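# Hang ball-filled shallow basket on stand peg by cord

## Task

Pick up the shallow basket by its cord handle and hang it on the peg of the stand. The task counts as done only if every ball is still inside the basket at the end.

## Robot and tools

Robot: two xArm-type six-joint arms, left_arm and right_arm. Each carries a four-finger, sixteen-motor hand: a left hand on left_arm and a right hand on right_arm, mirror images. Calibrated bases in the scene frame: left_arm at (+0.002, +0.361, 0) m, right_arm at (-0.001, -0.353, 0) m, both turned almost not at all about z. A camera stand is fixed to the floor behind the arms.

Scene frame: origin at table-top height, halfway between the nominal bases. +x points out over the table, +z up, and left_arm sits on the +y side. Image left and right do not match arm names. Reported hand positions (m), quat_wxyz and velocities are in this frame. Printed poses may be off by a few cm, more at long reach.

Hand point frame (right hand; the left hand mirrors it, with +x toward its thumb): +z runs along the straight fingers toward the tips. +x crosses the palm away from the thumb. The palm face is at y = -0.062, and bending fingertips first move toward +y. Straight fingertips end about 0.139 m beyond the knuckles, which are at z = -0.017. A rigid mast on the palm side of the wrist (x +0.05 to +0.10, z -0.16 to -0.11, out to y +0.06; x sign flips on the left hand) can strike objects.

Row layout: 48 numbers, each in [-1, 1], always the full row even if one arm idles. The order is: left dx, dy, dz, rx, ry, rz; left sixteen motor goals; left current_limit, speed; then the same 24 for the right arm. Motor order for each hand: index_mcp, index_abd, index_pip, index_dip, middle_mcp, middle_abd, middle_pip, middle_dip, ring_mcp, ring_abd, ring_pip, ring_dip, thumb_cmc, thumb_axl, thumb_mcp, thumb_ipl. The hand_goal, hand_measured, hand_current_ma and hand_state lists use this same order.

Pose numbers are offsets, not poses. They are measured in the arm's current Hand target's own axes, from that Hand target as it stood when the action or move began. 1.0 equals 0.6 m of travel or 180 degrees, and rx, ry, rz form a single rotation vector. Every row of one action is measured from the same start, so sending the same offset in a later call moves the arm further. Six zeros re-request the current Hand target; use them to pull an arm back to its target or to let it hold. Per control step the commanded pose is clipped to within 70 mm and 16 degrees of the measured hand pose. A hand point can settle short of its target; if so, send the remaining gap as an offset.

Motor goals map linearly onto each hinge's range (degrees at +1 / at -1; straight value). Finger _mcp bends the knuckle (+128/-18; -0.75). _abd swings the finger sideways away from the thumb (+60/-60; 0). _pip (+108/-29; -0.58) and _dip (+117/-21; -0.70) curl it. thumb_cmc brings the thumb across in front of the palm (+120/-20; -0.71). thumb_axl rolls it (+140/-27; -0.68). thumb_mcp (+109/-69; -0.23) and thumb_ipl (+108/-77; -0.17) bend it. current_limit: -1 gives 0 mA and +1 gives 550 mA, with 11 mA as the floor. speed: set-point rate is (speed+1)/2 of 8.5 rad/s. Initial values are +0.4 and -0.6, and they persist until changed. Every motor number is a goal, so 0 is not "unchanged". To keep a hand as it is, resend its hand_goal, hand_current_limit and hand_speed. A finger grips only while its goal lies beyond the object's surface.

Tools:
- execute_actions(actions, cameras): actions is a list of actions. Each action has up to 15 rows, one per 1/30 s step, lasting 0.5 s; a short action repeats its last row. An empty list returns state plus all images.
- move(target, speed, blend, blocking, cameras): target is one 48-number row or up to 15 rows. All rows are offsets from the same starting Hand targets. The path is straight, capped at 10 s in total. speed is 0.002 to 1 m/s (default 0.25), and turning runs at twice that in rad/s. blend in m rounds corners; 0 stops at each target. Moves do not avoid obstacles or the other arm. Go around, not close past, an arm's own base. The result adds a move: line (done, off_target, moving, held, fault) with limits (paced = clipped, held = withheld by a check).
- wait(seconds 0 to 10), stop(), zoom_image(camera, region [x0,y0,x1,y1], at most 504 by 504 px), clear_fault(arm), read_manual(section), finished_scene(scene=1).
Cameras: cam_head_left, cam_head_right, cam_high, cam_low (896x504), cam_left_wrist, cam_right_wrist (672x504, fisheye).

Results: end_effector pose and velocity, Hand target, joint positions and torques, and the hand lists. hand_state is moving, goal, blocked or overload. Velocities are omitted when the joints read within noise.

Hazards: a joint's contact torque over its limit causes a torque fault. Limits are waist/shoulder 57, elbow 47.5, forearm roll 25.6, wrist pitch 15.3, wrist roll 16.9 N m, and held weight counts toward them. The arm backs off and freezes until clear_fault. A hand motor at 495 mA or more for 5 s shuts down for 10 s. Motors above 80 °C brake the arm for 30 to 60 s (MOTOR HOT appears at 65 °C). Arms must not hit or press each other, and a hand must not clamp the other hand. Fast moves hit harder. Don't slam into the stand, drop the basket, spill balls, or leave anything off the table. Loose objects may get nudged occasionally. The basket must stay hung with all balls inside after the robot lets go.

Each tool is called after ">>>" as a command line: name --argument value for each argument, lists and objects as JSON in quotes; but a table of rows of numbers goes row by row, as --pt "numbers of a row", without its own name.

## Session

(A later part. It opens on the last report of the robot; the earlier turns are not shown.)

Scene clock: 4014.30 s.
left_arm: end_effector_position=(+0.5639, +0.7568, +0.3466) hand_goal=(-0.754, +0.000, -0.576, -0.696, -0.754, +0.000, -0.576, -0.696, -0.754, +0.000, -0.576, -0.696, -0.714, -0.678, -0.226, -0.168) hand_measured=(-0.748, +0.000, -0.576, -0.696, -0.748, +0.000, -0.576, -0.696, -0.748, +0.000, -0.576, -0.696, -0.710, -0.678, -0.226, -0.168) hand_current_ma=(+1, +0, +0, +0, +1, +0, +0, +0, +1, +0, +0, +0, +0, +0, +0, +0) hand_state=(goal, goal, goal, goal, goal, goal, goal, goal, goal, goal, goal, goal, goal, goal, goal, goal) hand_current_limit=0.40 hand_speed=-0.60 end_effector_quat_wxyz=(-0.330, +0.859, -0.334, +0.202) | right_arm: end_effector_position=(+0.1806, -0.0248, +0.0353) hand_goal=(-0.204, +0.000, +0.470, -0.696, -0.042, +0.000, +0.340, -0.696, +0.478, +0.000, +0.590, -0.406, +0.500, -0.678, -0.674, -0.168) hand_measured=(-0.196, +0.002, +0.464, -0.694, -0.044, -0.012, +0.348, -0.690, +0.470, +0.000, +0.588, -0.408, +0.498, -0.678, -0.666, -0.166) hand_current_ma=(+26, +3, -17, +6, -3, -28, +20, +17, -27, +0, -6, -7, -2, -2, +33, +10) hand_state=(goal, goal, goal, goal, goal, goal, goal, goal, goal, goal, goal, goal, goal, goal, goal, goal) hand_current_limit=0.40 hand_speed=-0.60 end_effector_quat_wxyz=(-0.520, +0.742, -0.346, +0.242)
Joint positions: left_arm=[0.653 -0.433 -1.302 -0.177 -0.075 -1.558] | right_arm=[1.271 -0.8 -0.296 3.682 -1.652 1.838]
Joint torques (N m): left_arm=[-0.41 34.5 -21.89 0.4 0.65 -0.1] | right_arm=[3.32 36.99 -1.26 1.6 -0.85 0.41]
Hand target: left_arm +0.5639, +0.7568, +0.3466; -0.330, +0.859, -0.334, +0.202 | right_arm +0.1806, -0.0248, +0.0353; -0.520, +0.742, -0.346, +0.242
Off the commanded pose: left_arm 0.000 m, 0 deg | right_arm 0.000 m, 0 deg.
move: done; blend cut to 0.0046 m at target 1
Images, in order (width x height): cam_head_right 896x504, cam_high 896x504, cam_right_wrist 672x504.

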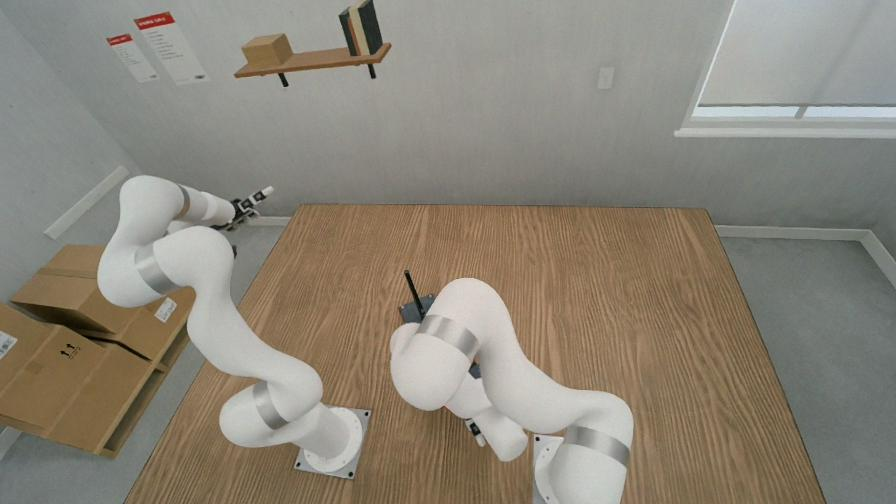

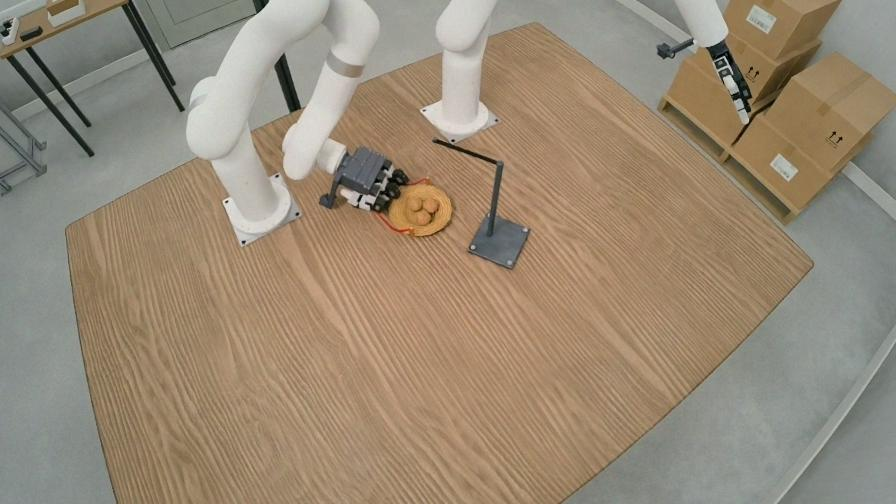

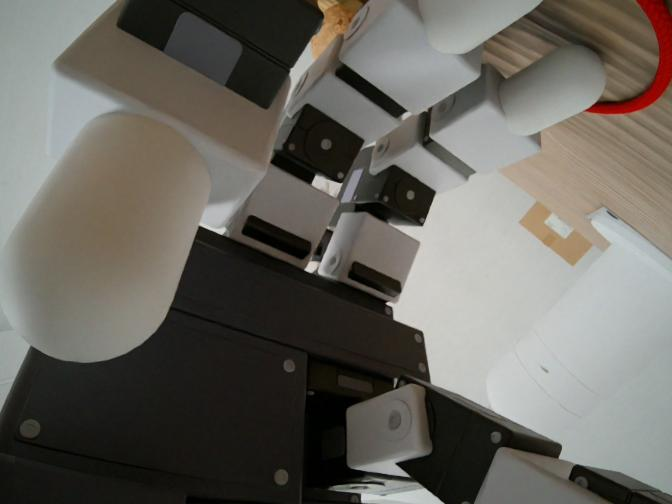

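>>> move --pt "0 0 0 0 0 0 -0.754 0 -0.576 -0.696 -0.754 0 -0.576 -0.696 -0.754 0 -0.576 -0.696 -0.714 -0.678 -0.226 -0.168 0.4 -0.6 0 -0.0705 -0.0257 0 0 0 -0.204 0 0.47 -0.696 -0.041 0 0.34 -0.696 0.479 0 0.591 -0.406 0.5 -0.678 -0.674 -0.168 0.4 -0.6" --pt "0 0 0 0 0 0 -0.754 0 -0.576 -0.696 -0.754 0 -0.576 -0.696 -0.754 0 -0.576 -0.696 -0.714 -0.678 -0.226 -0.168 0.4 -0.6 0 -0.0705 -0.0257 0 0 0 -0.95 0 -0.576 -0.696 -0.041 0 0.34 -0.696 0.479 0 0.591 -0.406 0.5 -0.678 -0.674 -0.168 0.4 -0.6" --pt "0 0 0 0 0 0 -0.754 0 -0.576 -0.696 -0.754 0 -0.576 -0.696 -0.754 0 -0.576 -0.696 -0.714 -0.678 -0.226 -0.168 0.4 -0.6 0.0627 -0.092 0.0333 0 0.2507 0.0912 -0.95 0 -0.576 -0.696 -0.041 0 0.34 -0.696 0.479 0 0.591 -0.406 0.5 -0.678 -0.674 -0.168 0.4 -0.6" --speed '[0.06,0.06,0.12]' --cameras '["cam_high","cam_right_wrist","cam_head_left"]'

>>> zoom_image --camera "cam_high" --region '[340, 120, 480, 240]'

>>> zoom_image --camera "cam_head_left" --region '[380, 250, 620, 450]'

Scene clock: 4176.50 s.
left_arm: end_effector_position=(+0.5639, +0.7568, +0.3466) hand_goal=(-0.754, +0.000, -0.576, -0.696, -0.754, +0.000, -0.576, -0.696, -0.754, +0.000, -0.576, -0.696, -0.714, -0.678, -0.226, -0.168) hand_measured=(-0.748, +0.000, -0.576, -0.696, -0.748, +0.000, -0.576, -0.696, -0.748, +0.000, -0.576, -0.696, -0.710, -0.678, -0.226, -0.168) hand_current_ma=(+1, +0, +0, +0, +1, +0, +0, +0, +1, +0, +0, +0, +0, +0, +0, +0) hand_state=(goal, goal, goal, goal, goal, goal, goal, goal, goal, goal, goal, goal, goal, goal, goal, goal) hand_current_limit=0.40 hand_speed=-0.60 end_effector_quat_wxyz=(-0.330, +0.859, -0.334, +0.202) | right_arm: end_effector_position=(+0.2337, -0.0294, +0.0803) hand_goal=(-0.950, +0.000, -0.576, -0.696, -0.042, +0.000, +0.340, -0.696, +0.478, +0.000, +0.590, -0.406, +0.500, -0.678, -0.674, -0.168) hand_measured=(-0.928, +0.002, -0.568, -0.694, -0.042, -0.002, +0.342, -0.694, +0.470, +0.000, +0.588, -0.408, +0.498, -0.678, -0.666, -0.166) hand_current_ma=(+81, +3, +25, +6, -2, -6, +3, +7, -27, +0, -6, -7, -2, -2, +33, +10) hand_state=(blocked, goal, goal, goal, goal, goal, goal, goal, goal, goal, goal, goal, goal, goal, goal, goal) hand_current_limit=0.40 hand_speed=-0.60 end_effector_quat_wxyz=(+0.377, -0.537, +0.618, -0.433)
Joint positions: left_arm=[0.653 -0.433 -1.302 -0.177 -0.075 -1.558] | right_arm=[1.399 -0.642 -0.52 4.64 -1.228 1.701]
Joint torques (N m): left_arm=[-0.39 33.9 -21.67 0.34 0.65 0.02] | right_arm=[-3.67 34.56 -7.36 0.89 -1.1 -0.32]
Hand target: left_arm +0.5639, +0.7568, +0.3466; -0.330, +0.859, -0.334, +0.202 | right_arm +0.2337, -0.0294, +0.0803; +0.377, -0.537, +0.618, -0.433
Off the commanded pose: left_arm 0.000 m, 0 deg | right_arm 0.000 m, 0 deg.
move: done
Images, in order (width x height): cam_head_left 896x504, cam_high 896x504, cam_right_wrist 672x504.

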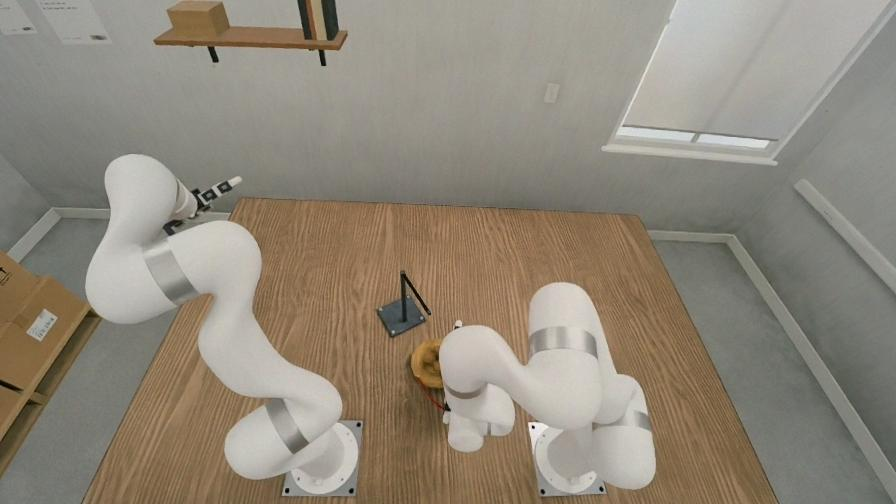

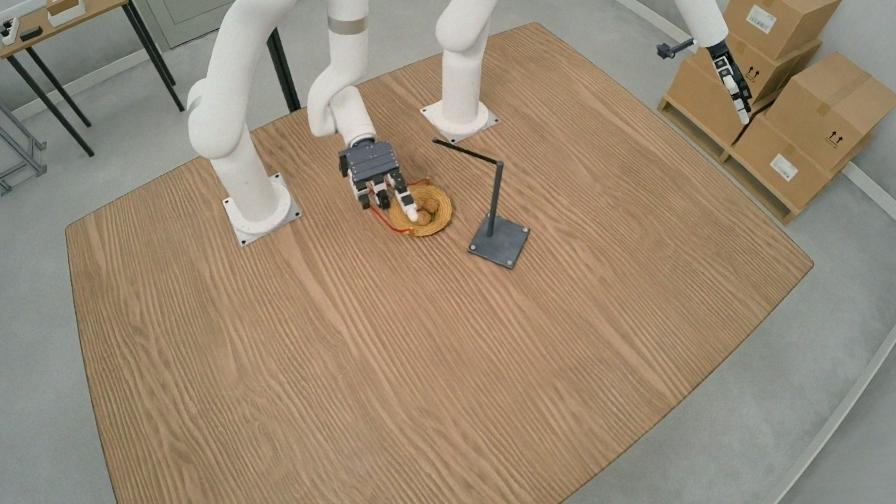

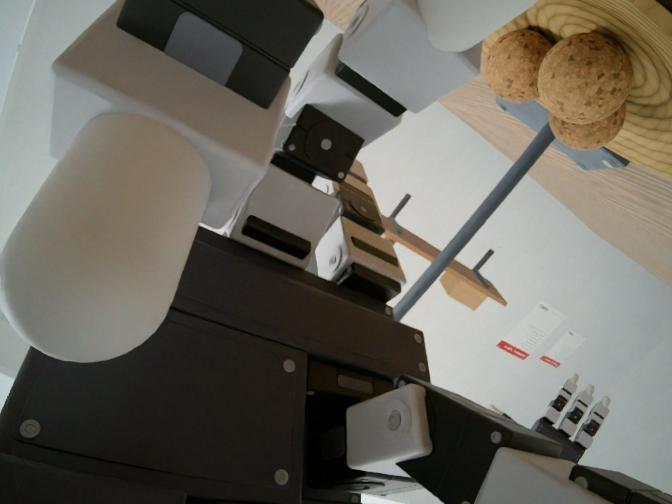

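Scaled by 3.600.

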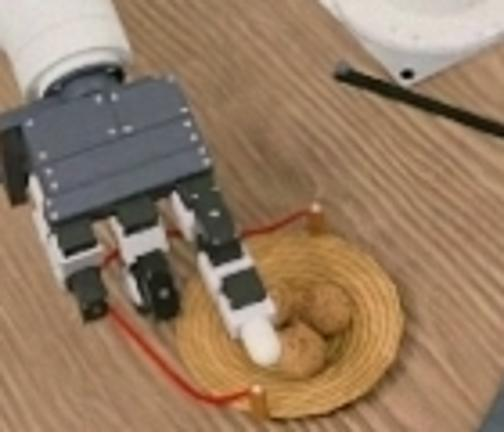

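Scaled by 2.100.

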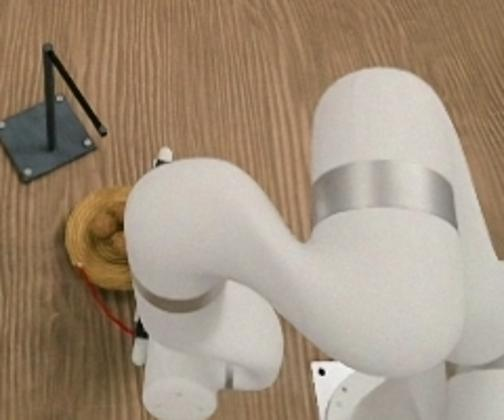

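>>> move --target '[0,0,0,0,0,0,-0.754,0,-0.576,-0.696,-0.754,0,-0.576,-0.696,-0.754,0,-0.576,-0.696,-0.714,-0.678,-0.226,-0.168,0.4,-0.6, -0.0043,0.0721,0.0202,0,0,0,-0.95,0,-0.576,-0.696,-0.041,0,0.34,-0.696,0.479,0,0.591,-0.406,0.5,-0.678,-0.674,-0.168,0.4,-0.6]' --speed 0.06 --cameras '["cam_high","cam_right_wrist"]'

>>> zoom_image --camera "cam_high" --region '[340, 120, 480, 240]'

Scene clock: 4220.03 s.
left_arm: end_effector_position=(+0.5639, +0.7568, +0.3466) hand_goal=(-0.754, +0.000, -0.576, -0.696, -0.754, +0.000, -0.576, -0.696, -0.754, +0.000, -0.576, -0.696, -0.714, -0.678, -0.226, -0.168) hand_measured=(-0.748, +0.000, -0.576, -0.696, -0.748, +0.000, -0.576, -0.696, -0.748, +0.000, -0.576, -0.696, -0.710, -0.678, -0.226, -0.168) hand_current_ma=(+1, +0, +0, +0, +1, +0, +0, +0, +1, +0, +0, +0, +0, +0, +0, +0) hand_state=(goal, goal, goal, goal, goal, goal, goal, goal, goal, goal, goal, goal, goal, goal, goal, goal) hand_current_limit=0.40 hand_speed=-0.60 end_effector_quat_wxyz=(-0.330, +0.859, -0.334, +0.202) | right_arm: end_effector_position=(+0.2307, -0.0263, +0.0356) hand_goal=(-0.950, +0.000, -0.576, -0.696, -0.042, +0.000, +0.340, -0.696, +0.478, +0.000, +0.590, -0.406, +0.500, -0.678, -0.674, -0.168) hand_measured=(-0.928, +0.002, -0.568, -0.694, -0.040, +0.006, +0.342, -0.694, +0.470, +0.000, +0.588, -0.408, +0.498, -0.678, -0.666, -0.166) hand_current_ma=(+81, +3, +24, +6, +4, +13, +5, +7, -27, +0, -6, -7, -2, -2, +33, +10) hand_state=(blocked, goal, goal, goal, goal, goal, goal, goal, goal, goal, goal, goal, goal, goal, goal, goal) hand_current_limit=0.40 hand_speed=-0.60 end_effector_quat_wxyz=(+0.377, -0.537, +0.618, -0.433)
Joint positions: left_arm=[0.653 -0.433 -1.302 -0.177 -0.075 -1.558] | right_arm=[1.409 -0.789 -0.575 4.618 -1.234 1.798]
Joint torques (N m): left_arm=[-1.33 34.47 -21.51 0.25 0.65 -0.01] | right_arm=[4 35.72 -6.09 -0.67 -2.04 0.54]
Hand target: left_arm +0.5639, +0.7568, +0.3466; -0.330, +0.859, -0.334, +0.202 | right_arm +0.2307, -0.0263, +0.0355; +0.377, -0.537, +0.618, -0.433
Off the commanded pose: left_arm 0.000 m, 0 deg | right_arm 0.000 m, 0 deg.
move: done
Images, in order (width x height): cam_high 896x504, cam_right_wrist 672x504.

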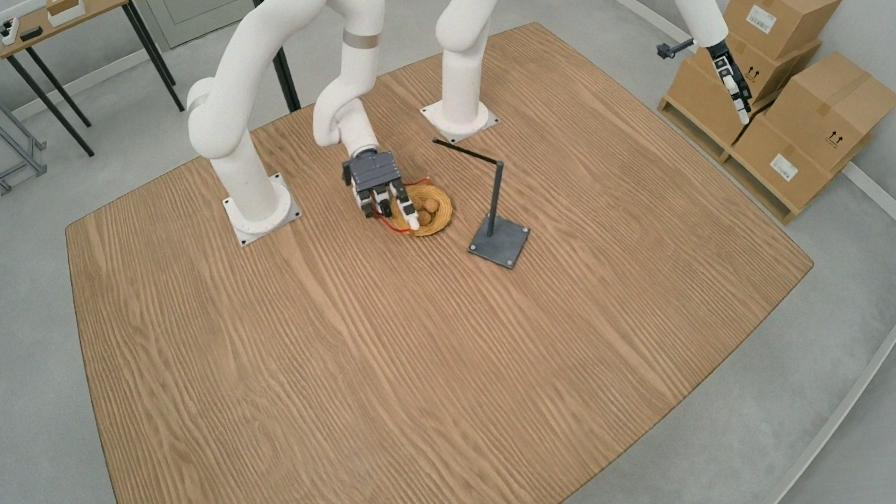

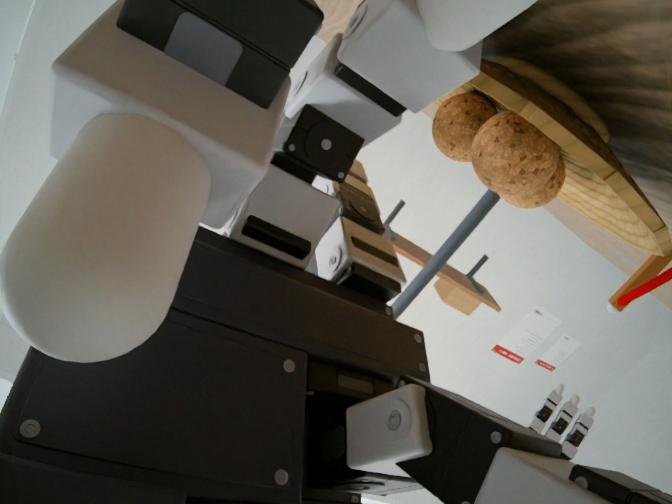

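Scaled by 3.600.

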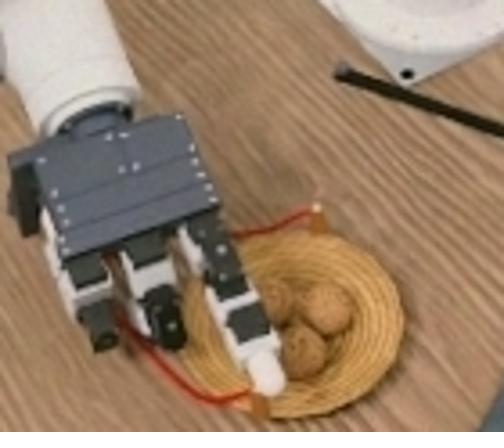

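>>> move --target '[0,0,0,0,0,0,-0.754,0,-0.576,-0.696,-0.754,0,-0.576,-0.696,-0.754,0,-0.576,-0.696,-0.714,-0.678,-0.226,-0.168,0.4,-0.6, 0.1457,-0.0139,0.0382,0,0,0,-0.95,0,-0.576,-0.696,-0.041,0,0.34,-0.696,0.479,0,0.591,-0.406,0.5,-0.678,-0.674,-0.168,0.4,-0.6]' --speed 0.04 --cameras '["cam_high","cam_right_wrist","cam_head_right"]'

>>> zoom_image --camera "cam_high" --region '[340, 120, 480, 240]'

Scene clock: 4241.80 s.
left_arm: end_effector_position=(+0.5639, +0.7568, +0.3466) hand_goal=(-0.754, +0.000, -0.576, -0.696, -0.754, +0.000, -0.576, -0.696, -0.754, +0.000, -0.576, -0.696, -0.714, -0.678, -0.226, -0.168) hand_measured=(-0.748, +0.000, -0.576, -0.696, -0.748, +0.000, -0.576, -0.696, -0.748, +0.000, -0.576, -0.696, -0.710, -0.678, -0.226, -0.168) hand_current_ma=(+1, +0, +0, +0, +1, +0, +0, +0, +1, +0, +0, +0, +0, +0, +0, +0) hand_state=(goal, goal, goal, goal, goal, goal, goal, goal, goal, goal, goal, goal, goal, goal, goal, goal) hand_current_limit=0.40 hand_speed=-0.60 end_effector_quat_wxyz=(-0.330, +0.859, -0.334, +0.202) | right_arm: end_effector_position=(+0.2427, -0.1163, +0.0355) hand_goal=(-0.950, +0.000, -0.576, -0.696, -0.042, +0.000, +0.340, -0.696, +0.478, +0.000, +0.590, -0.406, +0.500, -0.678, -0.674, -0.168) hand_measured=(-0.928, +0.002, -0.568, -0.694, -0.038, -0.006, +0.344, -0.694, +0.470, +0.000, +0.588, -0.408, +0.498, -0.678, -0.666, -0.166) hand_current_ma=(+81, +3, +24, +6, +12, -13, +13, +7, -27, +0, -6, -7, -2, -2, +33, +10) hand_state=(blocked, goal, goal, goal, goal, goal, goal, goal, goal, goal, goal, goal, goal, goal, goal, goal) hand_current_limit=0.40 hand_speed=-0.60 end_effector_quat_wxyz=(+0.377, -0.537, +0.618, -0.433)
Joint positions: left_arm=[0.653 -0.433 -1.302 -0.177 -0.075 -1.558] | right_arm=[1.304 -0.78 -0.382 4.462 -1.297 1.982]
Joint torques (N m): left_arm=[-0.49 34.2 -21.87 0.2 0.66 0.05] | right_arm=[-2.96 31.51 0.2 0.42 -2.02 0.28]
Hand target: left_arm +0.5639, +0.7568, +0.3466; -0.330, +0.859, -0.334, +0.202 | right_arm +0.2427, -0.1163, +0.0355; +0.377, -0.537, +0.618, -0.433
Off the commanded pose: left_arm 0.000 m, 0 deg | right_arm 0.000 m, 0 deg.
move: done
Images, in order (width x height): cam_head_right 896x504, cam_high 896x504, cam_right_wrist 672x504.

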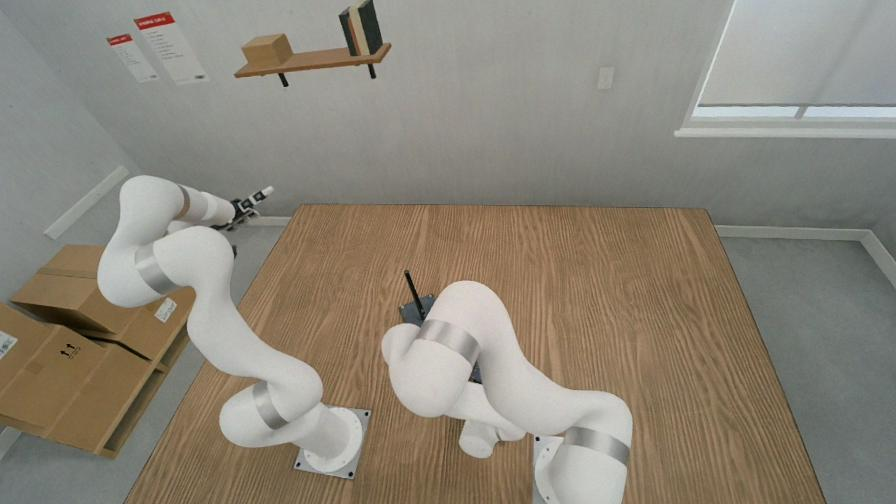

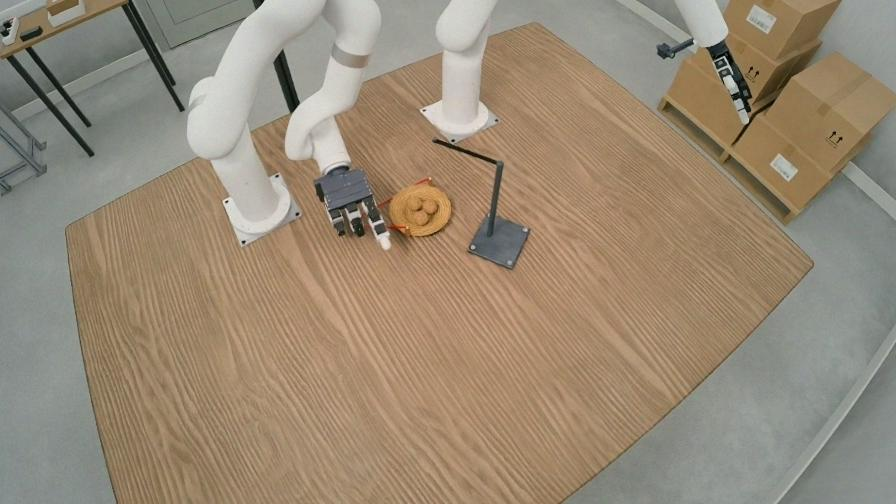

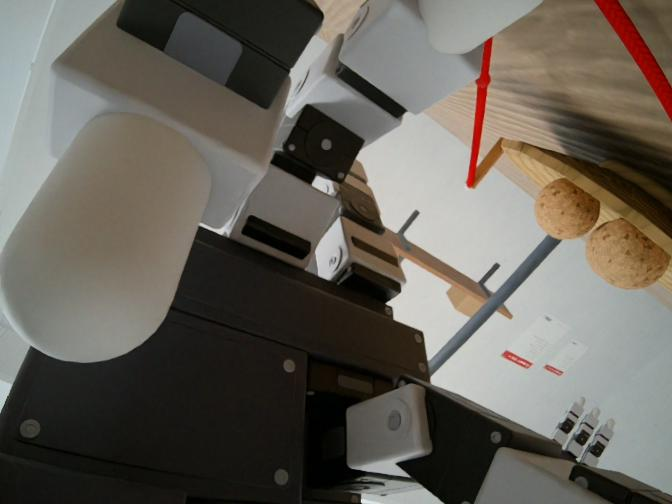

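Scaled by 3.600.

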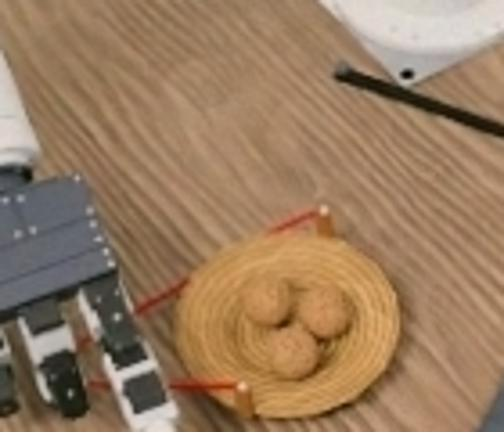

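>>> move --pt "0 0 0 0 0 0 -0.754 0 -0.576 -0.696 -0.754 0 -0.576 -0.696 -0.754 0 -0.576 -0.696 -0.714 -0.678 -0.226 -0.168 0.4 -0.6 0 -0.0392 -0.0143 0 0 0 -0.95 0 -0.576 -0.696 -0.041 0 0.34 -0.696 0.479 0 0.591 -0.406 0.5 -0.678 -0.674 -0.168 0.4 -0.6" --pt "0 0 0 0 0 0 -0.754 0 -0.576 -0.696 -0.754 0 -0.576 -0.696 -0.754 0 -0.576 -0.696 -0.714 -0.678 -0.226 -0.168 0.4 -0.6 -0.0213 -0.0413 -0.0081 0 0 0 -0.95 0 -0.576 -0.696 -0.041 0 0.34 -0.696 0.479 0 0.591 -0.406 0.5 -0.678 -0.674 -0.168 0.4 -0.6" --pt "0 0 0 0 0 0 -0.754 0 -0.576 -0.696 -0.754 0 -0.576 -0.696 -0.754 0 -0.576 -0.696 -0.714 -0.678 -0.226 -0.168 0.4 -0.6 -0.0213 -0.0022 0.0062 0 0 0 -0.95 0 -0.576 -0.696 -0.041 0 0.34 -0.696 0.479 0 0.591 -0.406 0.5 -0.678 -0.674 -0.168 0.4 -0.6" --pt "0 0 0 0 0 0 -0.754 0 -0.576 -0.696 -0.754 0 -0.576 -0.696 -0.754 0 -0.576 -0.696 -0.714 -0.678 -0.226 -0.168 0.4 -0.6 -0.0053 -0.013 0.0357 0 0 0 -0.95 0 -0.576 -0.696 -0.041 0 0.34 -0.696 0.479 0 0.591 -0.406 0.5 -0.678 -0.674 -0.168 0.4 -0.6" --speed 0.05 --cameras '["cam_high","cam_right_wrist"]'

>>> zoom_image --camera "cam_high" --region '[340, 120, 480, 240]'

Scene clock: 4486.33 s.
left_arm: end_effector_position=(+0.5639, +0.7568, +0.3466) hand_goal=(-0.754, +0.000, -0.576, -0.696, -0.754, +0.000, -0.576, -0.696, -0.754, +0.000, -0.576, -0.696, -0.714, -0.678, -0.226, -0.168) hand_measured=(-0.748, +0.000, -0.576, -0.696, -0.748, +0.000, -0.576, -0.696, -0.748, +0.000, -0.576, -0.696, -0.710, -0.678, -0.226, -0.168) hand_current_ma=(+1, +0, +0, +0, +1, +0, +0, +0, +1, +0, +0, +0, +0, +0, +0, +0) hand_state=(goal, goal, goal, goal, goal, goal, goal, goal, goal, goal, goal, goal, goal, goal, goal, goal) hand_current_limit=0.40 hand_speed=-0.60 end_effector_quat_wxyz=(-0.330, +0.859, -0.334, +0.202) | right_arm: end_effector_position=(+0.2657, -0.1163, +0.0355) hand_goal=(-0.950, +0.000, -0.576, -0.696, -0.042, +0.000, +0.340, -0.696, +0.478, +0.000, +0.590, -0.406, +0.500, -0.678, -0.674, -0.168) hand_measured=(-0.928, +0.002, -0.568, -0.694, -0.038, -0.002, +0.342, -0.694, +0.470, +0.000, +0.588, -0.408, +0.498, -0.678, -0.666, -0.166) hand_current_ma=(+81, +3, +24, +6, +12, -6, +3, +6, -27, +0, -6, -7, -2, -2, +33, +10) hand_state=(blocked, goal, goal, goal, goal, goal, goal, goal, goal, goal, goal, goal, goal, goal, goal, goal) hand_current_limit=0.40 hand_speed=-0.60 end_effector_quat_wxyz=(+0.377, -0.537, +0.618, -0.433)
Joint positions: left_arm=[0.653 -0.433 -1.302 -0.177 -0.075 -1.558] | right_arm=[1.217 -0.778 -0.397 4.387 -1.324 1.956]
Joint torques (N m): left_arm=[-0.05 34.57 -21.89 0.23 0.61 0.03] | right_arm=[-3.34 32.79 -0.62 0.25 -2.29 0.41]
Hand target: left_arm +0.5639, +0.7568, +0.3466; -0.330, +0.859, -0.334, +0.202 | right_arm +0.2657, -0.1163, +0.0355; +0.377, -0.537, +0.618, -0.433
Off the commanded pose: left_arm 0.000 m, 0 deg | right_arm 0.000 m, 0 deg.
move: done
Images, in order (width x height): cam_high 896x504, cam_right_wrist 672x504.

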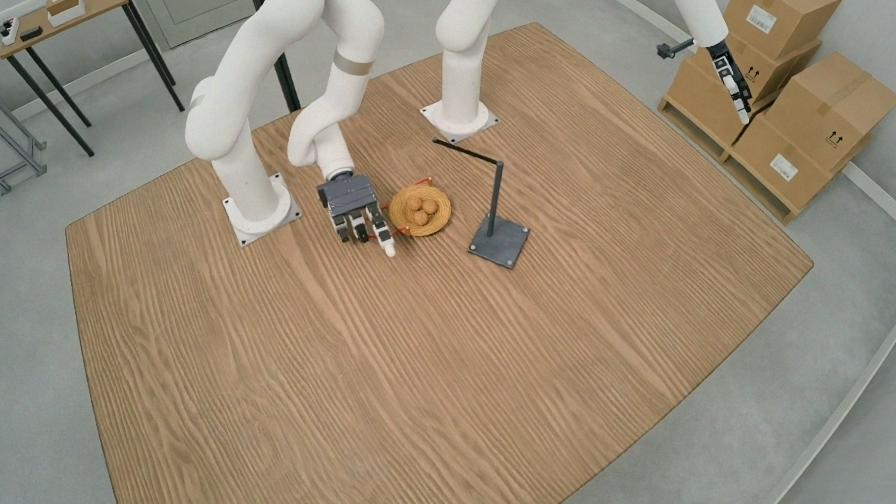

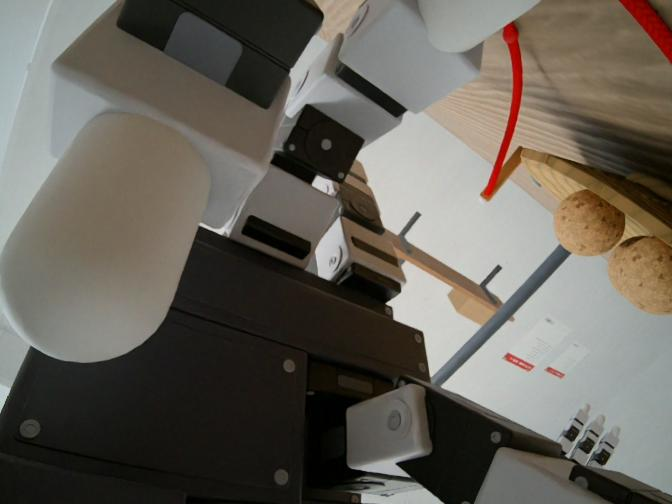

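Scaled by 3.600.

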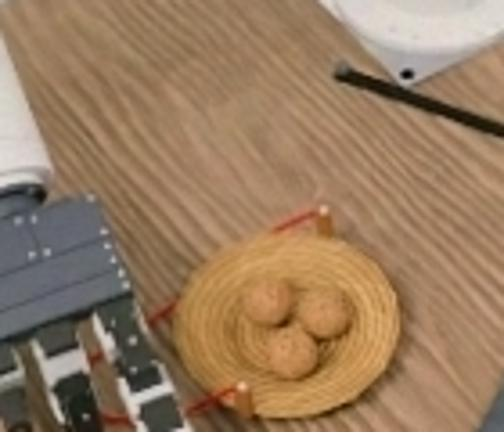

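>>> move --target '[0,0,0,0,0,0,-0.754,0,-0.576,-0.696,-0.754,0,-0.576,-0.696,-0.754,0,-0.576,-0.696,-0.714,-0.678,-0.226,-0.168,0.4,-0.6, 0.0207,-0.0073,0.02,0,0,0,-0.95,0,-0.576,-0.696,-0.041,0,0.34,-0.696,0.479,0,0.591,-0.406,0.5,-0.678,-0.674,-0.168,0.4,-0.6]' --speed 0.04 --cameras '["cam_high","cam_right_wrist"]'

>>> zoom_image --camera "cam_high" --region '[340, 150, 460, 250]'

Scene clock: 4516.83 s.
left_arm: end_effector_position=(+0.5639, +0.7568, +0.3466) hand_goal=(-0.754, +0.000, -0.576, -0.696, -0.754, +0.000, -0.576, -0.696, -0.754, +0.000, -0.576, -0.696, -0.714, -0.678, -0.226, -0.168) hand_measured=(-0.748, +0.000, -0.576, -0.696, -0.748, +0.000, -0.576, -0.696, -0.748, +0.000, -0.576, -0.696, -0.710, -0.678, -0.226, -0.168) hand_current_ma=(+1, +0, +0, +0, +1, +0, +0, +0, +1, +0, +0, +0, +0, +0, +0, +0) hand_state=(goal, goal, goal, goal, goal, goal, goal, goal, goal, goal, goal, goal, goal, goal, goal, goal) hand_current_limit=0.40 hand_speed=-0.60 end_effector_quat_wxyz=(-0.330, +0.859, -0.334, +0.202) | right_arm: end_effector_position=(+0.2766, -0.1304, +0.0355) hand_goal=(-0.950, +0.000, -0.576, -0.696, -0.042, +0.000, +0.340, -0.696, +0.478, +0.000, +0.590, -0.406, +0.500, -0.678, -0.674, -0.168) hand_measured=(-0.928, +0.002, -0.568, -0.694, -0.038, -0.004, +0.342, -0.694, +0.470, +0.000, +0.588, -0.408, +0.498, -0.678, -0.666, -0.166) hand_current_ma=(+81, +3, +24, +6, +12, -10, +4, +6, -27, +0, -6, -7, -2, -2, +33, +10) hand_state=(blocked, goal, goal, goal, goal, goal, goal, goal, goal, goal, goal, goal, goal, goal, goal, goal) hand_current_limit=0.40 hand_speed=-0.60 end_effector_quat_wxyz=(+0.377, -0.537, +0.618, -0.433)
Joint positions: left_arm=[0.653 -0.433 -1.302 -0.177 -0.075 -1.558] | right_arm=[1.155 -0.78 -0.377 4.328 -1.354 1.968]
Joint torques (N m): left_arm=[-0.83 34.33 -21.88 0.33 0.67 0.04] | right_arm=[-4.16 31.49 0.03 0.07 -2.16 0.3]
Hand target: left_arm +0.5639, +0.7568, +0.3466; -0.330, +0.859, -0.334, +0.202 | right_arm +0.2766, -0.1304, +0.0355; +0.377, -0.537, +0.618, -0.433
Off the commanded pose: left_arm 0.000 m, 0 deg | right_arm 0.000 m, 0 deg.
move: done
Images, in order (width x height): cam_high 896x504, cam_right_wrist 672x504.

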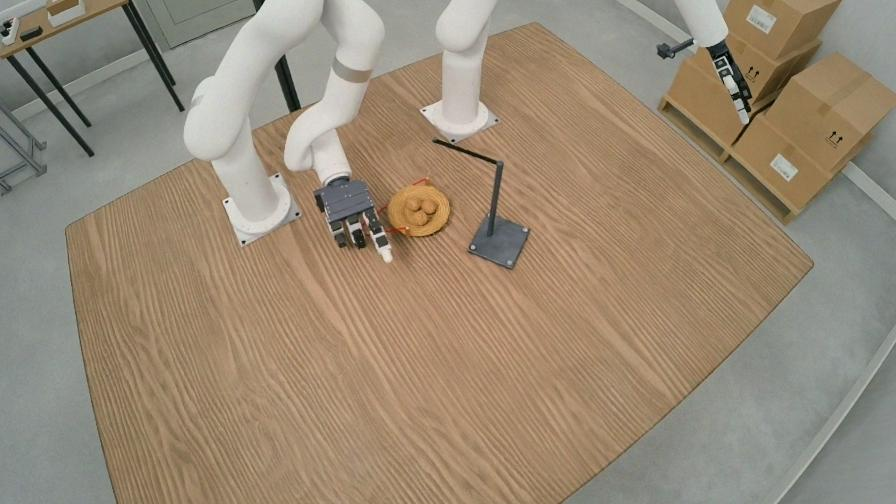

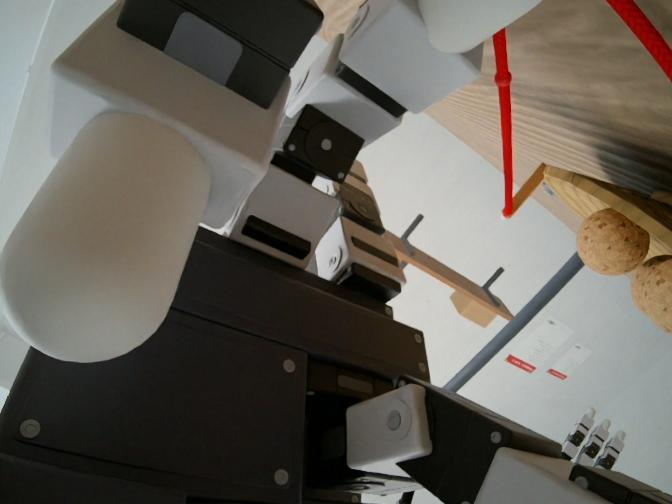

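Scaled by 4.200.

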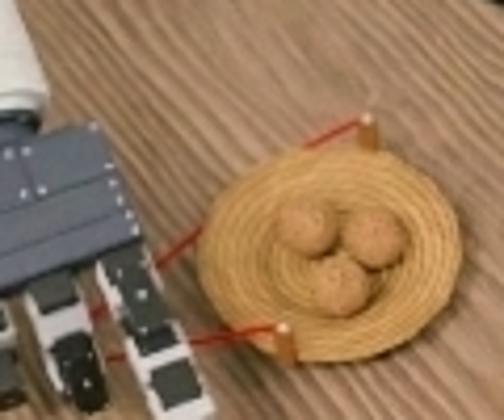

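>>> move --pt "0 0 0 0 0 0 -0.754 0 -0.576 -0.696 -0.754 0 -0.576 -0.696 -0.754 0 -0.576 -0.696 -0.714 -0.678 -0.226 -0.168 0.4 -0.6 -0.009 0.0031 -0.0085 0 -0.0642 -0.0234 -0.95 0 -0.576 -0.696 -0.041 0 0.34 -0.696 0.479 0 0.591 -0.406 0.5 -0.678 -0.674 -0.168 0.4 -0.6" --pt "0 0 0 0 0 0 -0.754 0 -0.576 -0.696 -0.754 0 -0.576 -0.696 -0.754 0 -0.576 -0.696 -0.714 -0.678 -0.226 -0.168 0.4 -0.6 -0.009 0.0031 -0.0085 0 -0.0642 -0.0234 -0.95 0 0.95 -0.3 -0.041 0 0.34 -0.696 0.479 0 0.591 -0.406 0.571 -0.678 -0.674 -0.168 0.4 -0.6" --pt "0 0 0 0 0 0 -0.754 0 -0.576 -0.696 -0.754 0 -0.576 -0.696 -0.754 0 -0.576 -0.696 -0.714 -0.678 -0.226 -0.168 0.4 -0.6 -0.009 0.0031 -0.0085 0 -0.0642 -0.0234 -0.204 0 0.95 -0.3 -0.041 0 0.34 -0.696 0.479 0 0.591 -0.406 0.571 -0.678 -0.674 -0.168 0.4 -0.6" --speed 0.08 --cameras '["cam_high","cam_right_wrist"]'

>>> zoom_image --camera "cam_high" --region '[340, 150, 460, 250]'

>>> zoom_image --camera "cam_right_wrist" --region '[300, 0, 672, 252]'

Scene clock: 4604.07 s.
left_arm: end_effector_position=(+0.5639, +0.7568, +0.3466) hand_goal=(-0.754, +0.000, -0.576, -0.696, -0.754, +0.000, -0.576, -0.696, -0.754, +0.000, -0.576, -0.696, -0.714, -0.678, -0.226, -0.168) hand_measured=(-0.748, +0.000, -0.576, -0.696, -0.748, +0.000, -0.576, -0.696, -0.748, +0.000, -0.576, -0.696, -0.710, -0.678, -0.226, -0.168) hand_current_ma=(+1, +0, +0, +0, +1, +0, +0, +0, +1, +0, +0, +0, +0, +0, +0, +0) hand_state=(goal, goal, goal, goal, goal, goal, goal, goal, goal, goal, goal, goal, goal, goal, goal, goal) hand_current_limit=0.40 hand_speed=-0.60 end_effector_quat_wxyz=(-0.330, +0.859, -0.334, +0.202) | right_arm: end_effector_position=(+0.2720, -0.1243, +0.0355) hand_goal=(-0.204, +0.000, +0.950, -0.300, -0.042, +0.000, +0.340, -0.696, +0.478, +0.000, +0.590, -0.406, +0.570, -0.678, -0.674, -0.168) hand_measured=(-0.204, +0.002, +0.946, -0.302, -0.038, -0.004, +0.342, -0.694, +0.470, +0.000, +0.588, -0.408, +0.568, -0.678, -0.666, -0.166) hand_current_ma=(+0, +3, -12, -6, +12, -10, +4, +6, -27, +0, -6, -7, -5, -2, +33, +10) hand_state=(goal, goal, goal, goal, goal, goal, goal, goal, goal, goal, goal, goal, goal, goal, goal, goal) hand_current_limit=0.40 hand_speed=-0.60 end_effector_quat_wxyz=(-0.421, +0.600, -0.557, +0.390)
Joint positions: left_arm=[0.653 -0.433 -1.302 -0.177 -0.075 -1.558] | right_arm=[1.1 -0.792 -0.316 4.082 -1.489 1.976]
Joint torques (N m): left_arm=[-1.17 34.52 -21.87 -0.03 0.66 0.01] | right_arm=[-3.73 31.05 0.8 0.42 -1.91 -0.3]
Hand target: left_arm +0.5639, +0.7568, +0.3466; -0.330, +0.859, -0.334, +0.202 | right_arm +0.2720, -0.1243, +0.0355; -0.421, +0.600, -0.557, +0.390
Off the commanded pose: left_arm 0.000 m, 0 deg | right_arm 0.000 m, 0 deg.
move: done
Images, in order (width x height): cam_high 896x504, cam_right_wrist 672x504.

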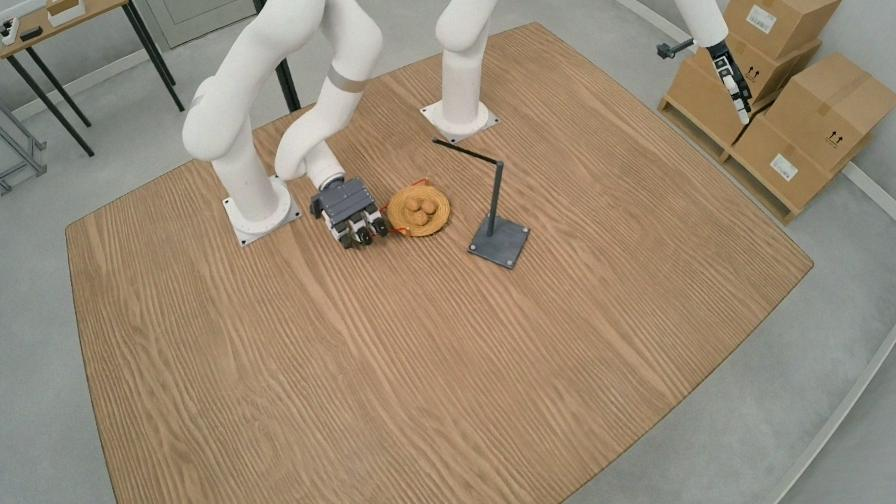

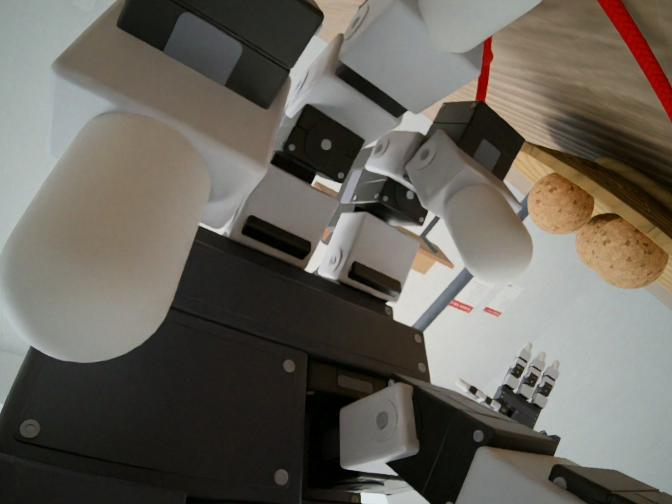

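Scaled by 4.200.

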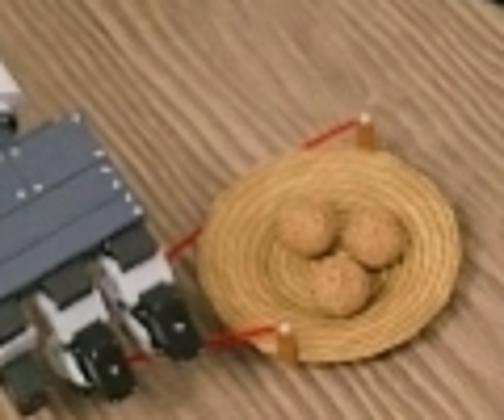

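Scaled by 1.355 from the camera's 672x504 image, which has a finer 960x720 frame.

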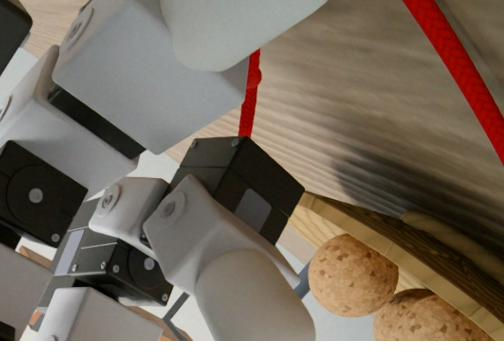

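>>> move --target '[0,0,0,0,0,0,-0.754,0,-0.576,-0.696,-0.754,0,-0.576,-0.696,-0.754,0,-0.576,-0.696,-0.714,-0.678,-0.226,-0.168,0.4,-0.6, 0,0,0,0,0,0,-0.204,0.17,0.47,-0.696,-0.041,0,0.34,-0.696,0.479,0,0.591,-0.406,0.571,-0.678,-0.674,-0.168,0.4,-0.7]' --speed 0.08 --cameras '["cam_high","cam_right_wrist"]'

>>> zoom_image --camera "cam_high" --region '[340, 150, 460, 250]'

>>> zoom_image --camera "cam_right_wrist" --region '[300, 0, 672, 252]'

Scene clock: 4629.40 s.
left_arm: end_effector_position=(+0.5639, +0.7568, +0.3466) hand_goal=(-0.754, +0.000, -0.576, -0.696, -0.754, +0.000, -0.576, -0.696, -0.754, +0.000, -0.576, -0.696, -0.714, -0.678, -0.226, -0.168) hand_measured=(-0.748, +0.000, -0.576, -0.696, -0.748, +0.000, -0.576, -0.696, -0.748, +0.000, -0.576, -0.696, -0.710, -0.678, -0.226, -0.168) hand_current_ma=(+1, +0, +0, +0, +1, +0, +0, +0, +1, +0, +0, +0, +0, +0, +0, +0) hand_state=(goal, goal, goal, goal, goal, goal, goal, goal, goal, goal, goal, goal, goal, goal, goal, goal) hand_current_limit=0.40 hand_speed=-0.60 end_effector_quat_wxyz=(-0.330, +0.859, -0.334, +0.202) | right_arm: end_effector_position=(+0.2720, -0.1243, +0.0355) hand_goal=(-0.204, +0.170, +0.470, -0.696, -0.042, +0.000, +0.340, -0.696, +0.478, +0.000, +0.590, -0.406, +0.570, -0.678, -0.674, -0.168) hand_measured=(-0.202, +0.166, +0.472, -0.694, -0.038, -0.004, +0.342, -0.694, +0.470, +0.000, +0.588, -0.408, +0.568, -0.678, -0.666, -0.166) hand_current_ma=(+5, -8, +6, +6, +11, -10, +4, +6, -27, +0, -6, -7, -5, -2, +33, +10) hand_state=(goal, goal, goal, goal, goal, goal, goal, goal, goal, goal, goal, goal, goal, goal, goal, goal) hand_current_limit=0.40 hand_speed=-0.70 end_effector_quat_wxyz=(-0.421, +0.600, -0.557, +0.390)
Joint positions: left_arm=[0.653 -0.433 -1.302 -0.177 -0.075 -1.558] | right_arm=[1.1 -0.792 -0.316 4.082 -1.489 1.976]
Joint torques (N m): left_arm=[-1.03 34.27 -21.67 0.43 0.63 0.02] | right_arm=[-2.56 31.47 -0.16 0.74 -1.34 -0.1]
Hand target: left_arm +0.5639, +0.7568, +0.3466; -0.330, +0.859, -0.334, +0.202 | right_arm +0.2720, -0.1243, +0.0355; -0.421, +0.600, -0.557, +0.390
Off the commanded pose: left_arm 0.000 m, 0 deg | right_arm 0.000 m, 0 deg.
move: done
Images, in order (width x height): cam_high 896x504, cam_right_wrist 672x504.

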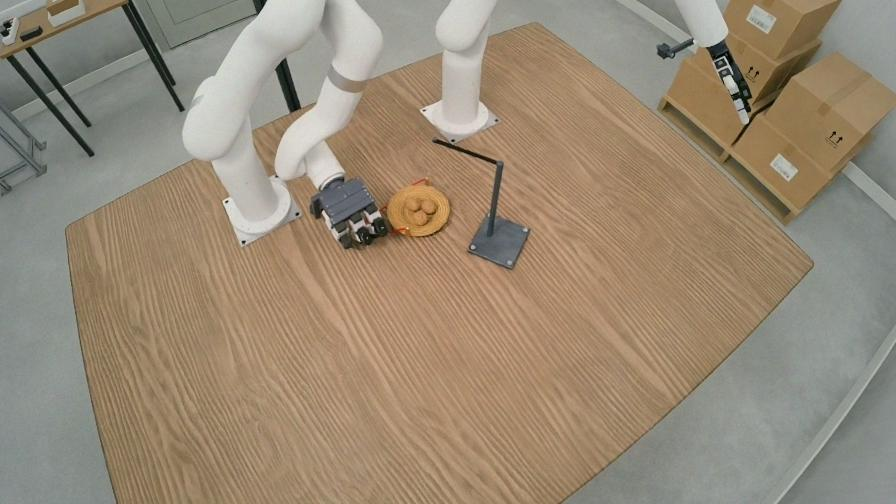

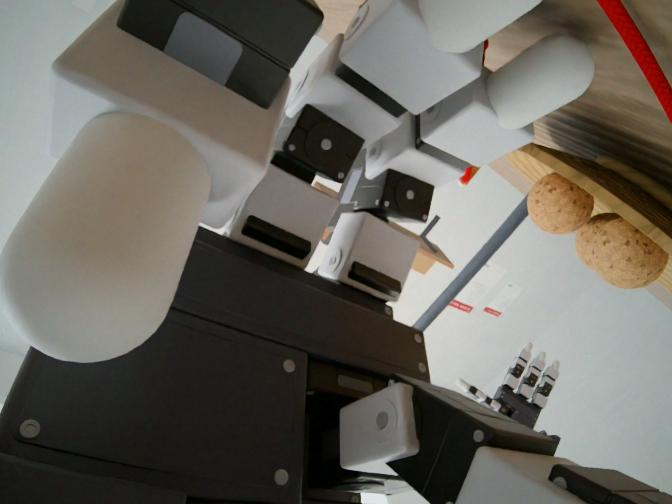

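Scaled by 4.200.

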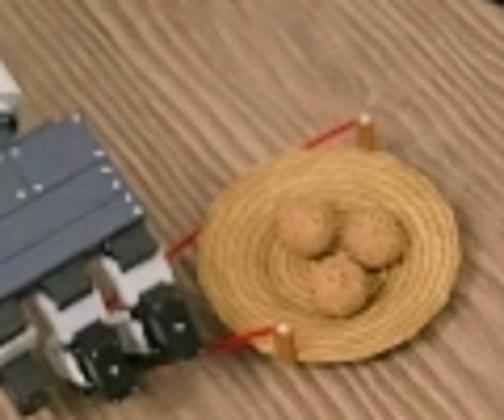

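Scaled by 1.355 from the camera's 672x504 image, which has a finer 960x720 frame.

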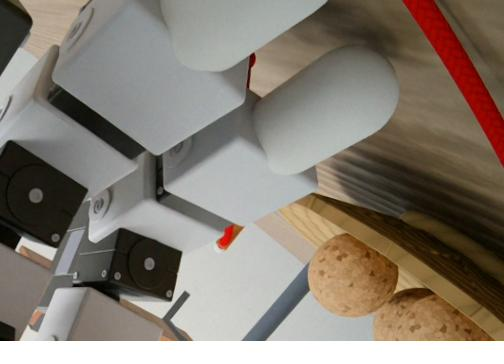

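>>> move --pt "0 0 0 0 0 0 -0.754 0 -0.576 -0.696 -0.754 0 -0.576 -0.696 -0.754 0 -0.576 -0.696 -0.714 -0.678 -0.226 -0.168 0.4 -0.6 0 0 0 0 0 0 -0.204 0.17 0.47 -0.696 -0.041 0 0.34 -0.696 0.479 0 0.591 -0.406 0.571 -0.678 -0.674 0.1 0.4 -0.7" --pt "0 0 0 0 0 0 -0.754 0 -0.576 -0.696 -0.754 0 -0.576 -0.696 -0.754 0 -0.576 -0.696 -0.714 -0.678 -0.226 -0.168 0.4 -0.6 0 0 0 0 0 0 -0.204 0.17 0.47 -0.696 -0.041 0 0.34 -0.696 0.479 0 0.591 -0.406 0.571 -0.678 -0.111 0.1 0.4 -0.7" --pt "0 0 0 0 0 0 -0.754 0 -0.576 -0.696 -0.754 0 -0.576 -0.696 -0.754 0 -0.576 -0.696 -0.714 -0.678 -0.226 -0.168 0.4 -0.6 0 0 0 0 0 0 -0.036 0.17 0.364 -0.696 -0.041 0 0.34 -0.696 0.479 0 0.591 -0.406 0.571 -0.678 -0.01 0.04 0.4 -0.8" --speed 0.08 --cameras '["cam_high","cam_right_wrist"]'

>>> zoom_image --camera "cam_high" --region '[340, 150, 460, 250]'

>>> zoom_image --camera "cam_right_wrist" --region '[300, 0, 672, 252]'

Scene clock: 4673.63 s.
left_arm: end_effector_position=(+0.5639, +0.7568, +0.3466) hand_goal=(-0.754, +0.000, -0.576, -0.696, -0.754, +0.000, -0.576, -0.696, -0.754, +0.000, -0.576, -0.696, -0.714, -0.678, -0.226, -0.168) hand_measured=(-0.748, +0.000, -0.576, -0.696, -0.748, +0.000, -0.576, -0.696, -0.748, +0.000, -0.576, -0.696, -0.710, -0.678, -0.226, -0.168) hand_current_ma=(+1, +0, +0, +0, +1, +0, +0, +0, +1, +0, +0, +0, +0, +0, +0, +0) hand_state=(goal, goal, goal, goal, goal, goal, goal, goal, goal, goal, goal, goal, goal, goal, goal, goal) hand_current_limit=0.40 hand_speed=-0.60 end_effector_quat_wxyz=(-0.330, +0.859, -0.334, +0.202) | right_arm: end_effector_position=(+0.2720, -0.1243, +0.0355) hand_goal=(-0.036, +0.170, +0.364, -0.696, -0.042, +0.000, +0.340, -0.696, +0.478, +0.000, +0.590, -0.406, +0.570, -0.678, -0.010, +0.040) hand_measured=(-0.036, +0.166, +0.366, -0.694, -0.038, -0.004, +0.342, -0.694, +0.470, +0.000, +0.588, -0.408, +0.568, -0.678, -0.012, +0.042) hand_current_ma=(-2, -7, +3, +6, +11, -10, +4, +6, -27, +0, -6, -7, -5, -2, -8, +5) hand_state=(goal, goal, goal, goal, goal, goal, goal, goal, goal, goal, goal, goal, goal, goal, goal, goal) hand_current_limit=0.40 hand_speed=-0.80 end_effector_quat_wxyz=(-0.421, +0.600, -0.557, +0.390)
Joint positions: left_arm=[0.653 -0.433 -1.302 -0.177 -0.075 -1.558] | right_arm=[1.1 -0.792 -0.316 4.082 -1.489 1.976]
Joint torques (N m): left_arm=[-0.54 33.9 -21.63 0.14 0.59 0.01] | right_arm=[-0.28 32.95 0.78 1.22 -0.89 -0.06]
Hand target: left_arm +0.5639, +0.7568, +0.3466; -0.330, +0.859, -0.334, +0.202 | right_arm +0.2720, -0.1243, +0.0355; -0.421, +0.600, -0.557, +0.390
Off the commanded pose: left_arm 0.000 m, 0 deg | right_arm 0.000 m, 0 deg.
move: done
Images, in order (width x height): cam_high 896x504, cam_right_wrist 672x504.

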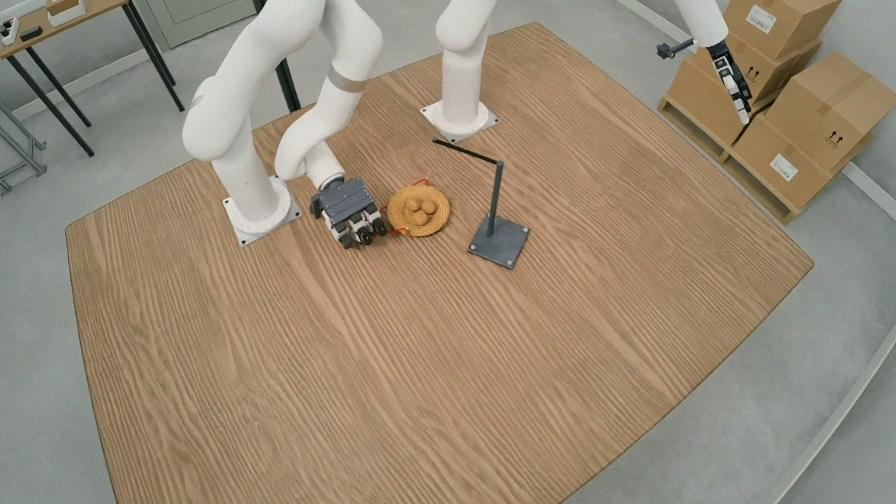

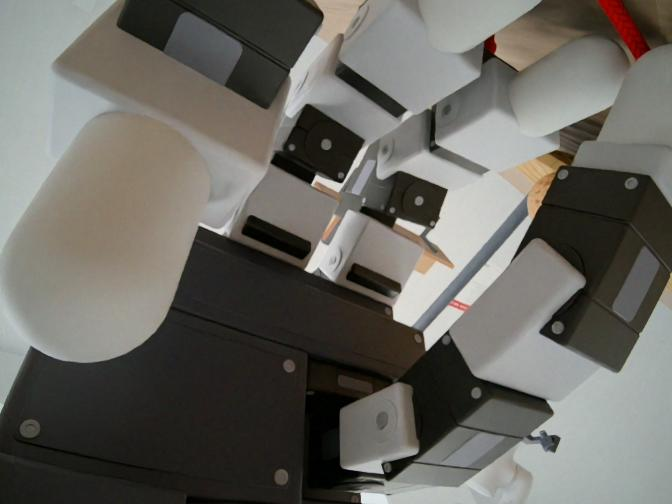

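Scaled by 4.200.

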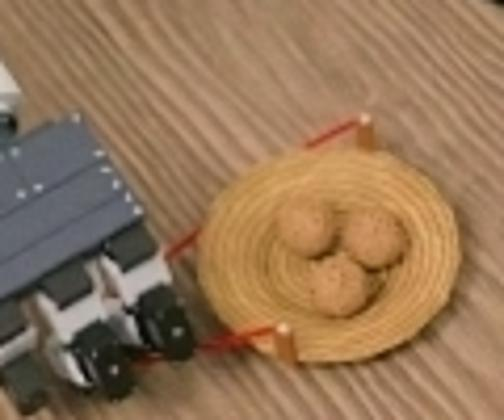

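Scaled by 1.355 from the camera's 672x504 image, which has a finer 960x720 frame.

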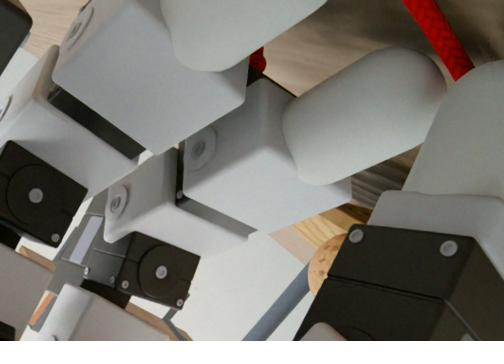

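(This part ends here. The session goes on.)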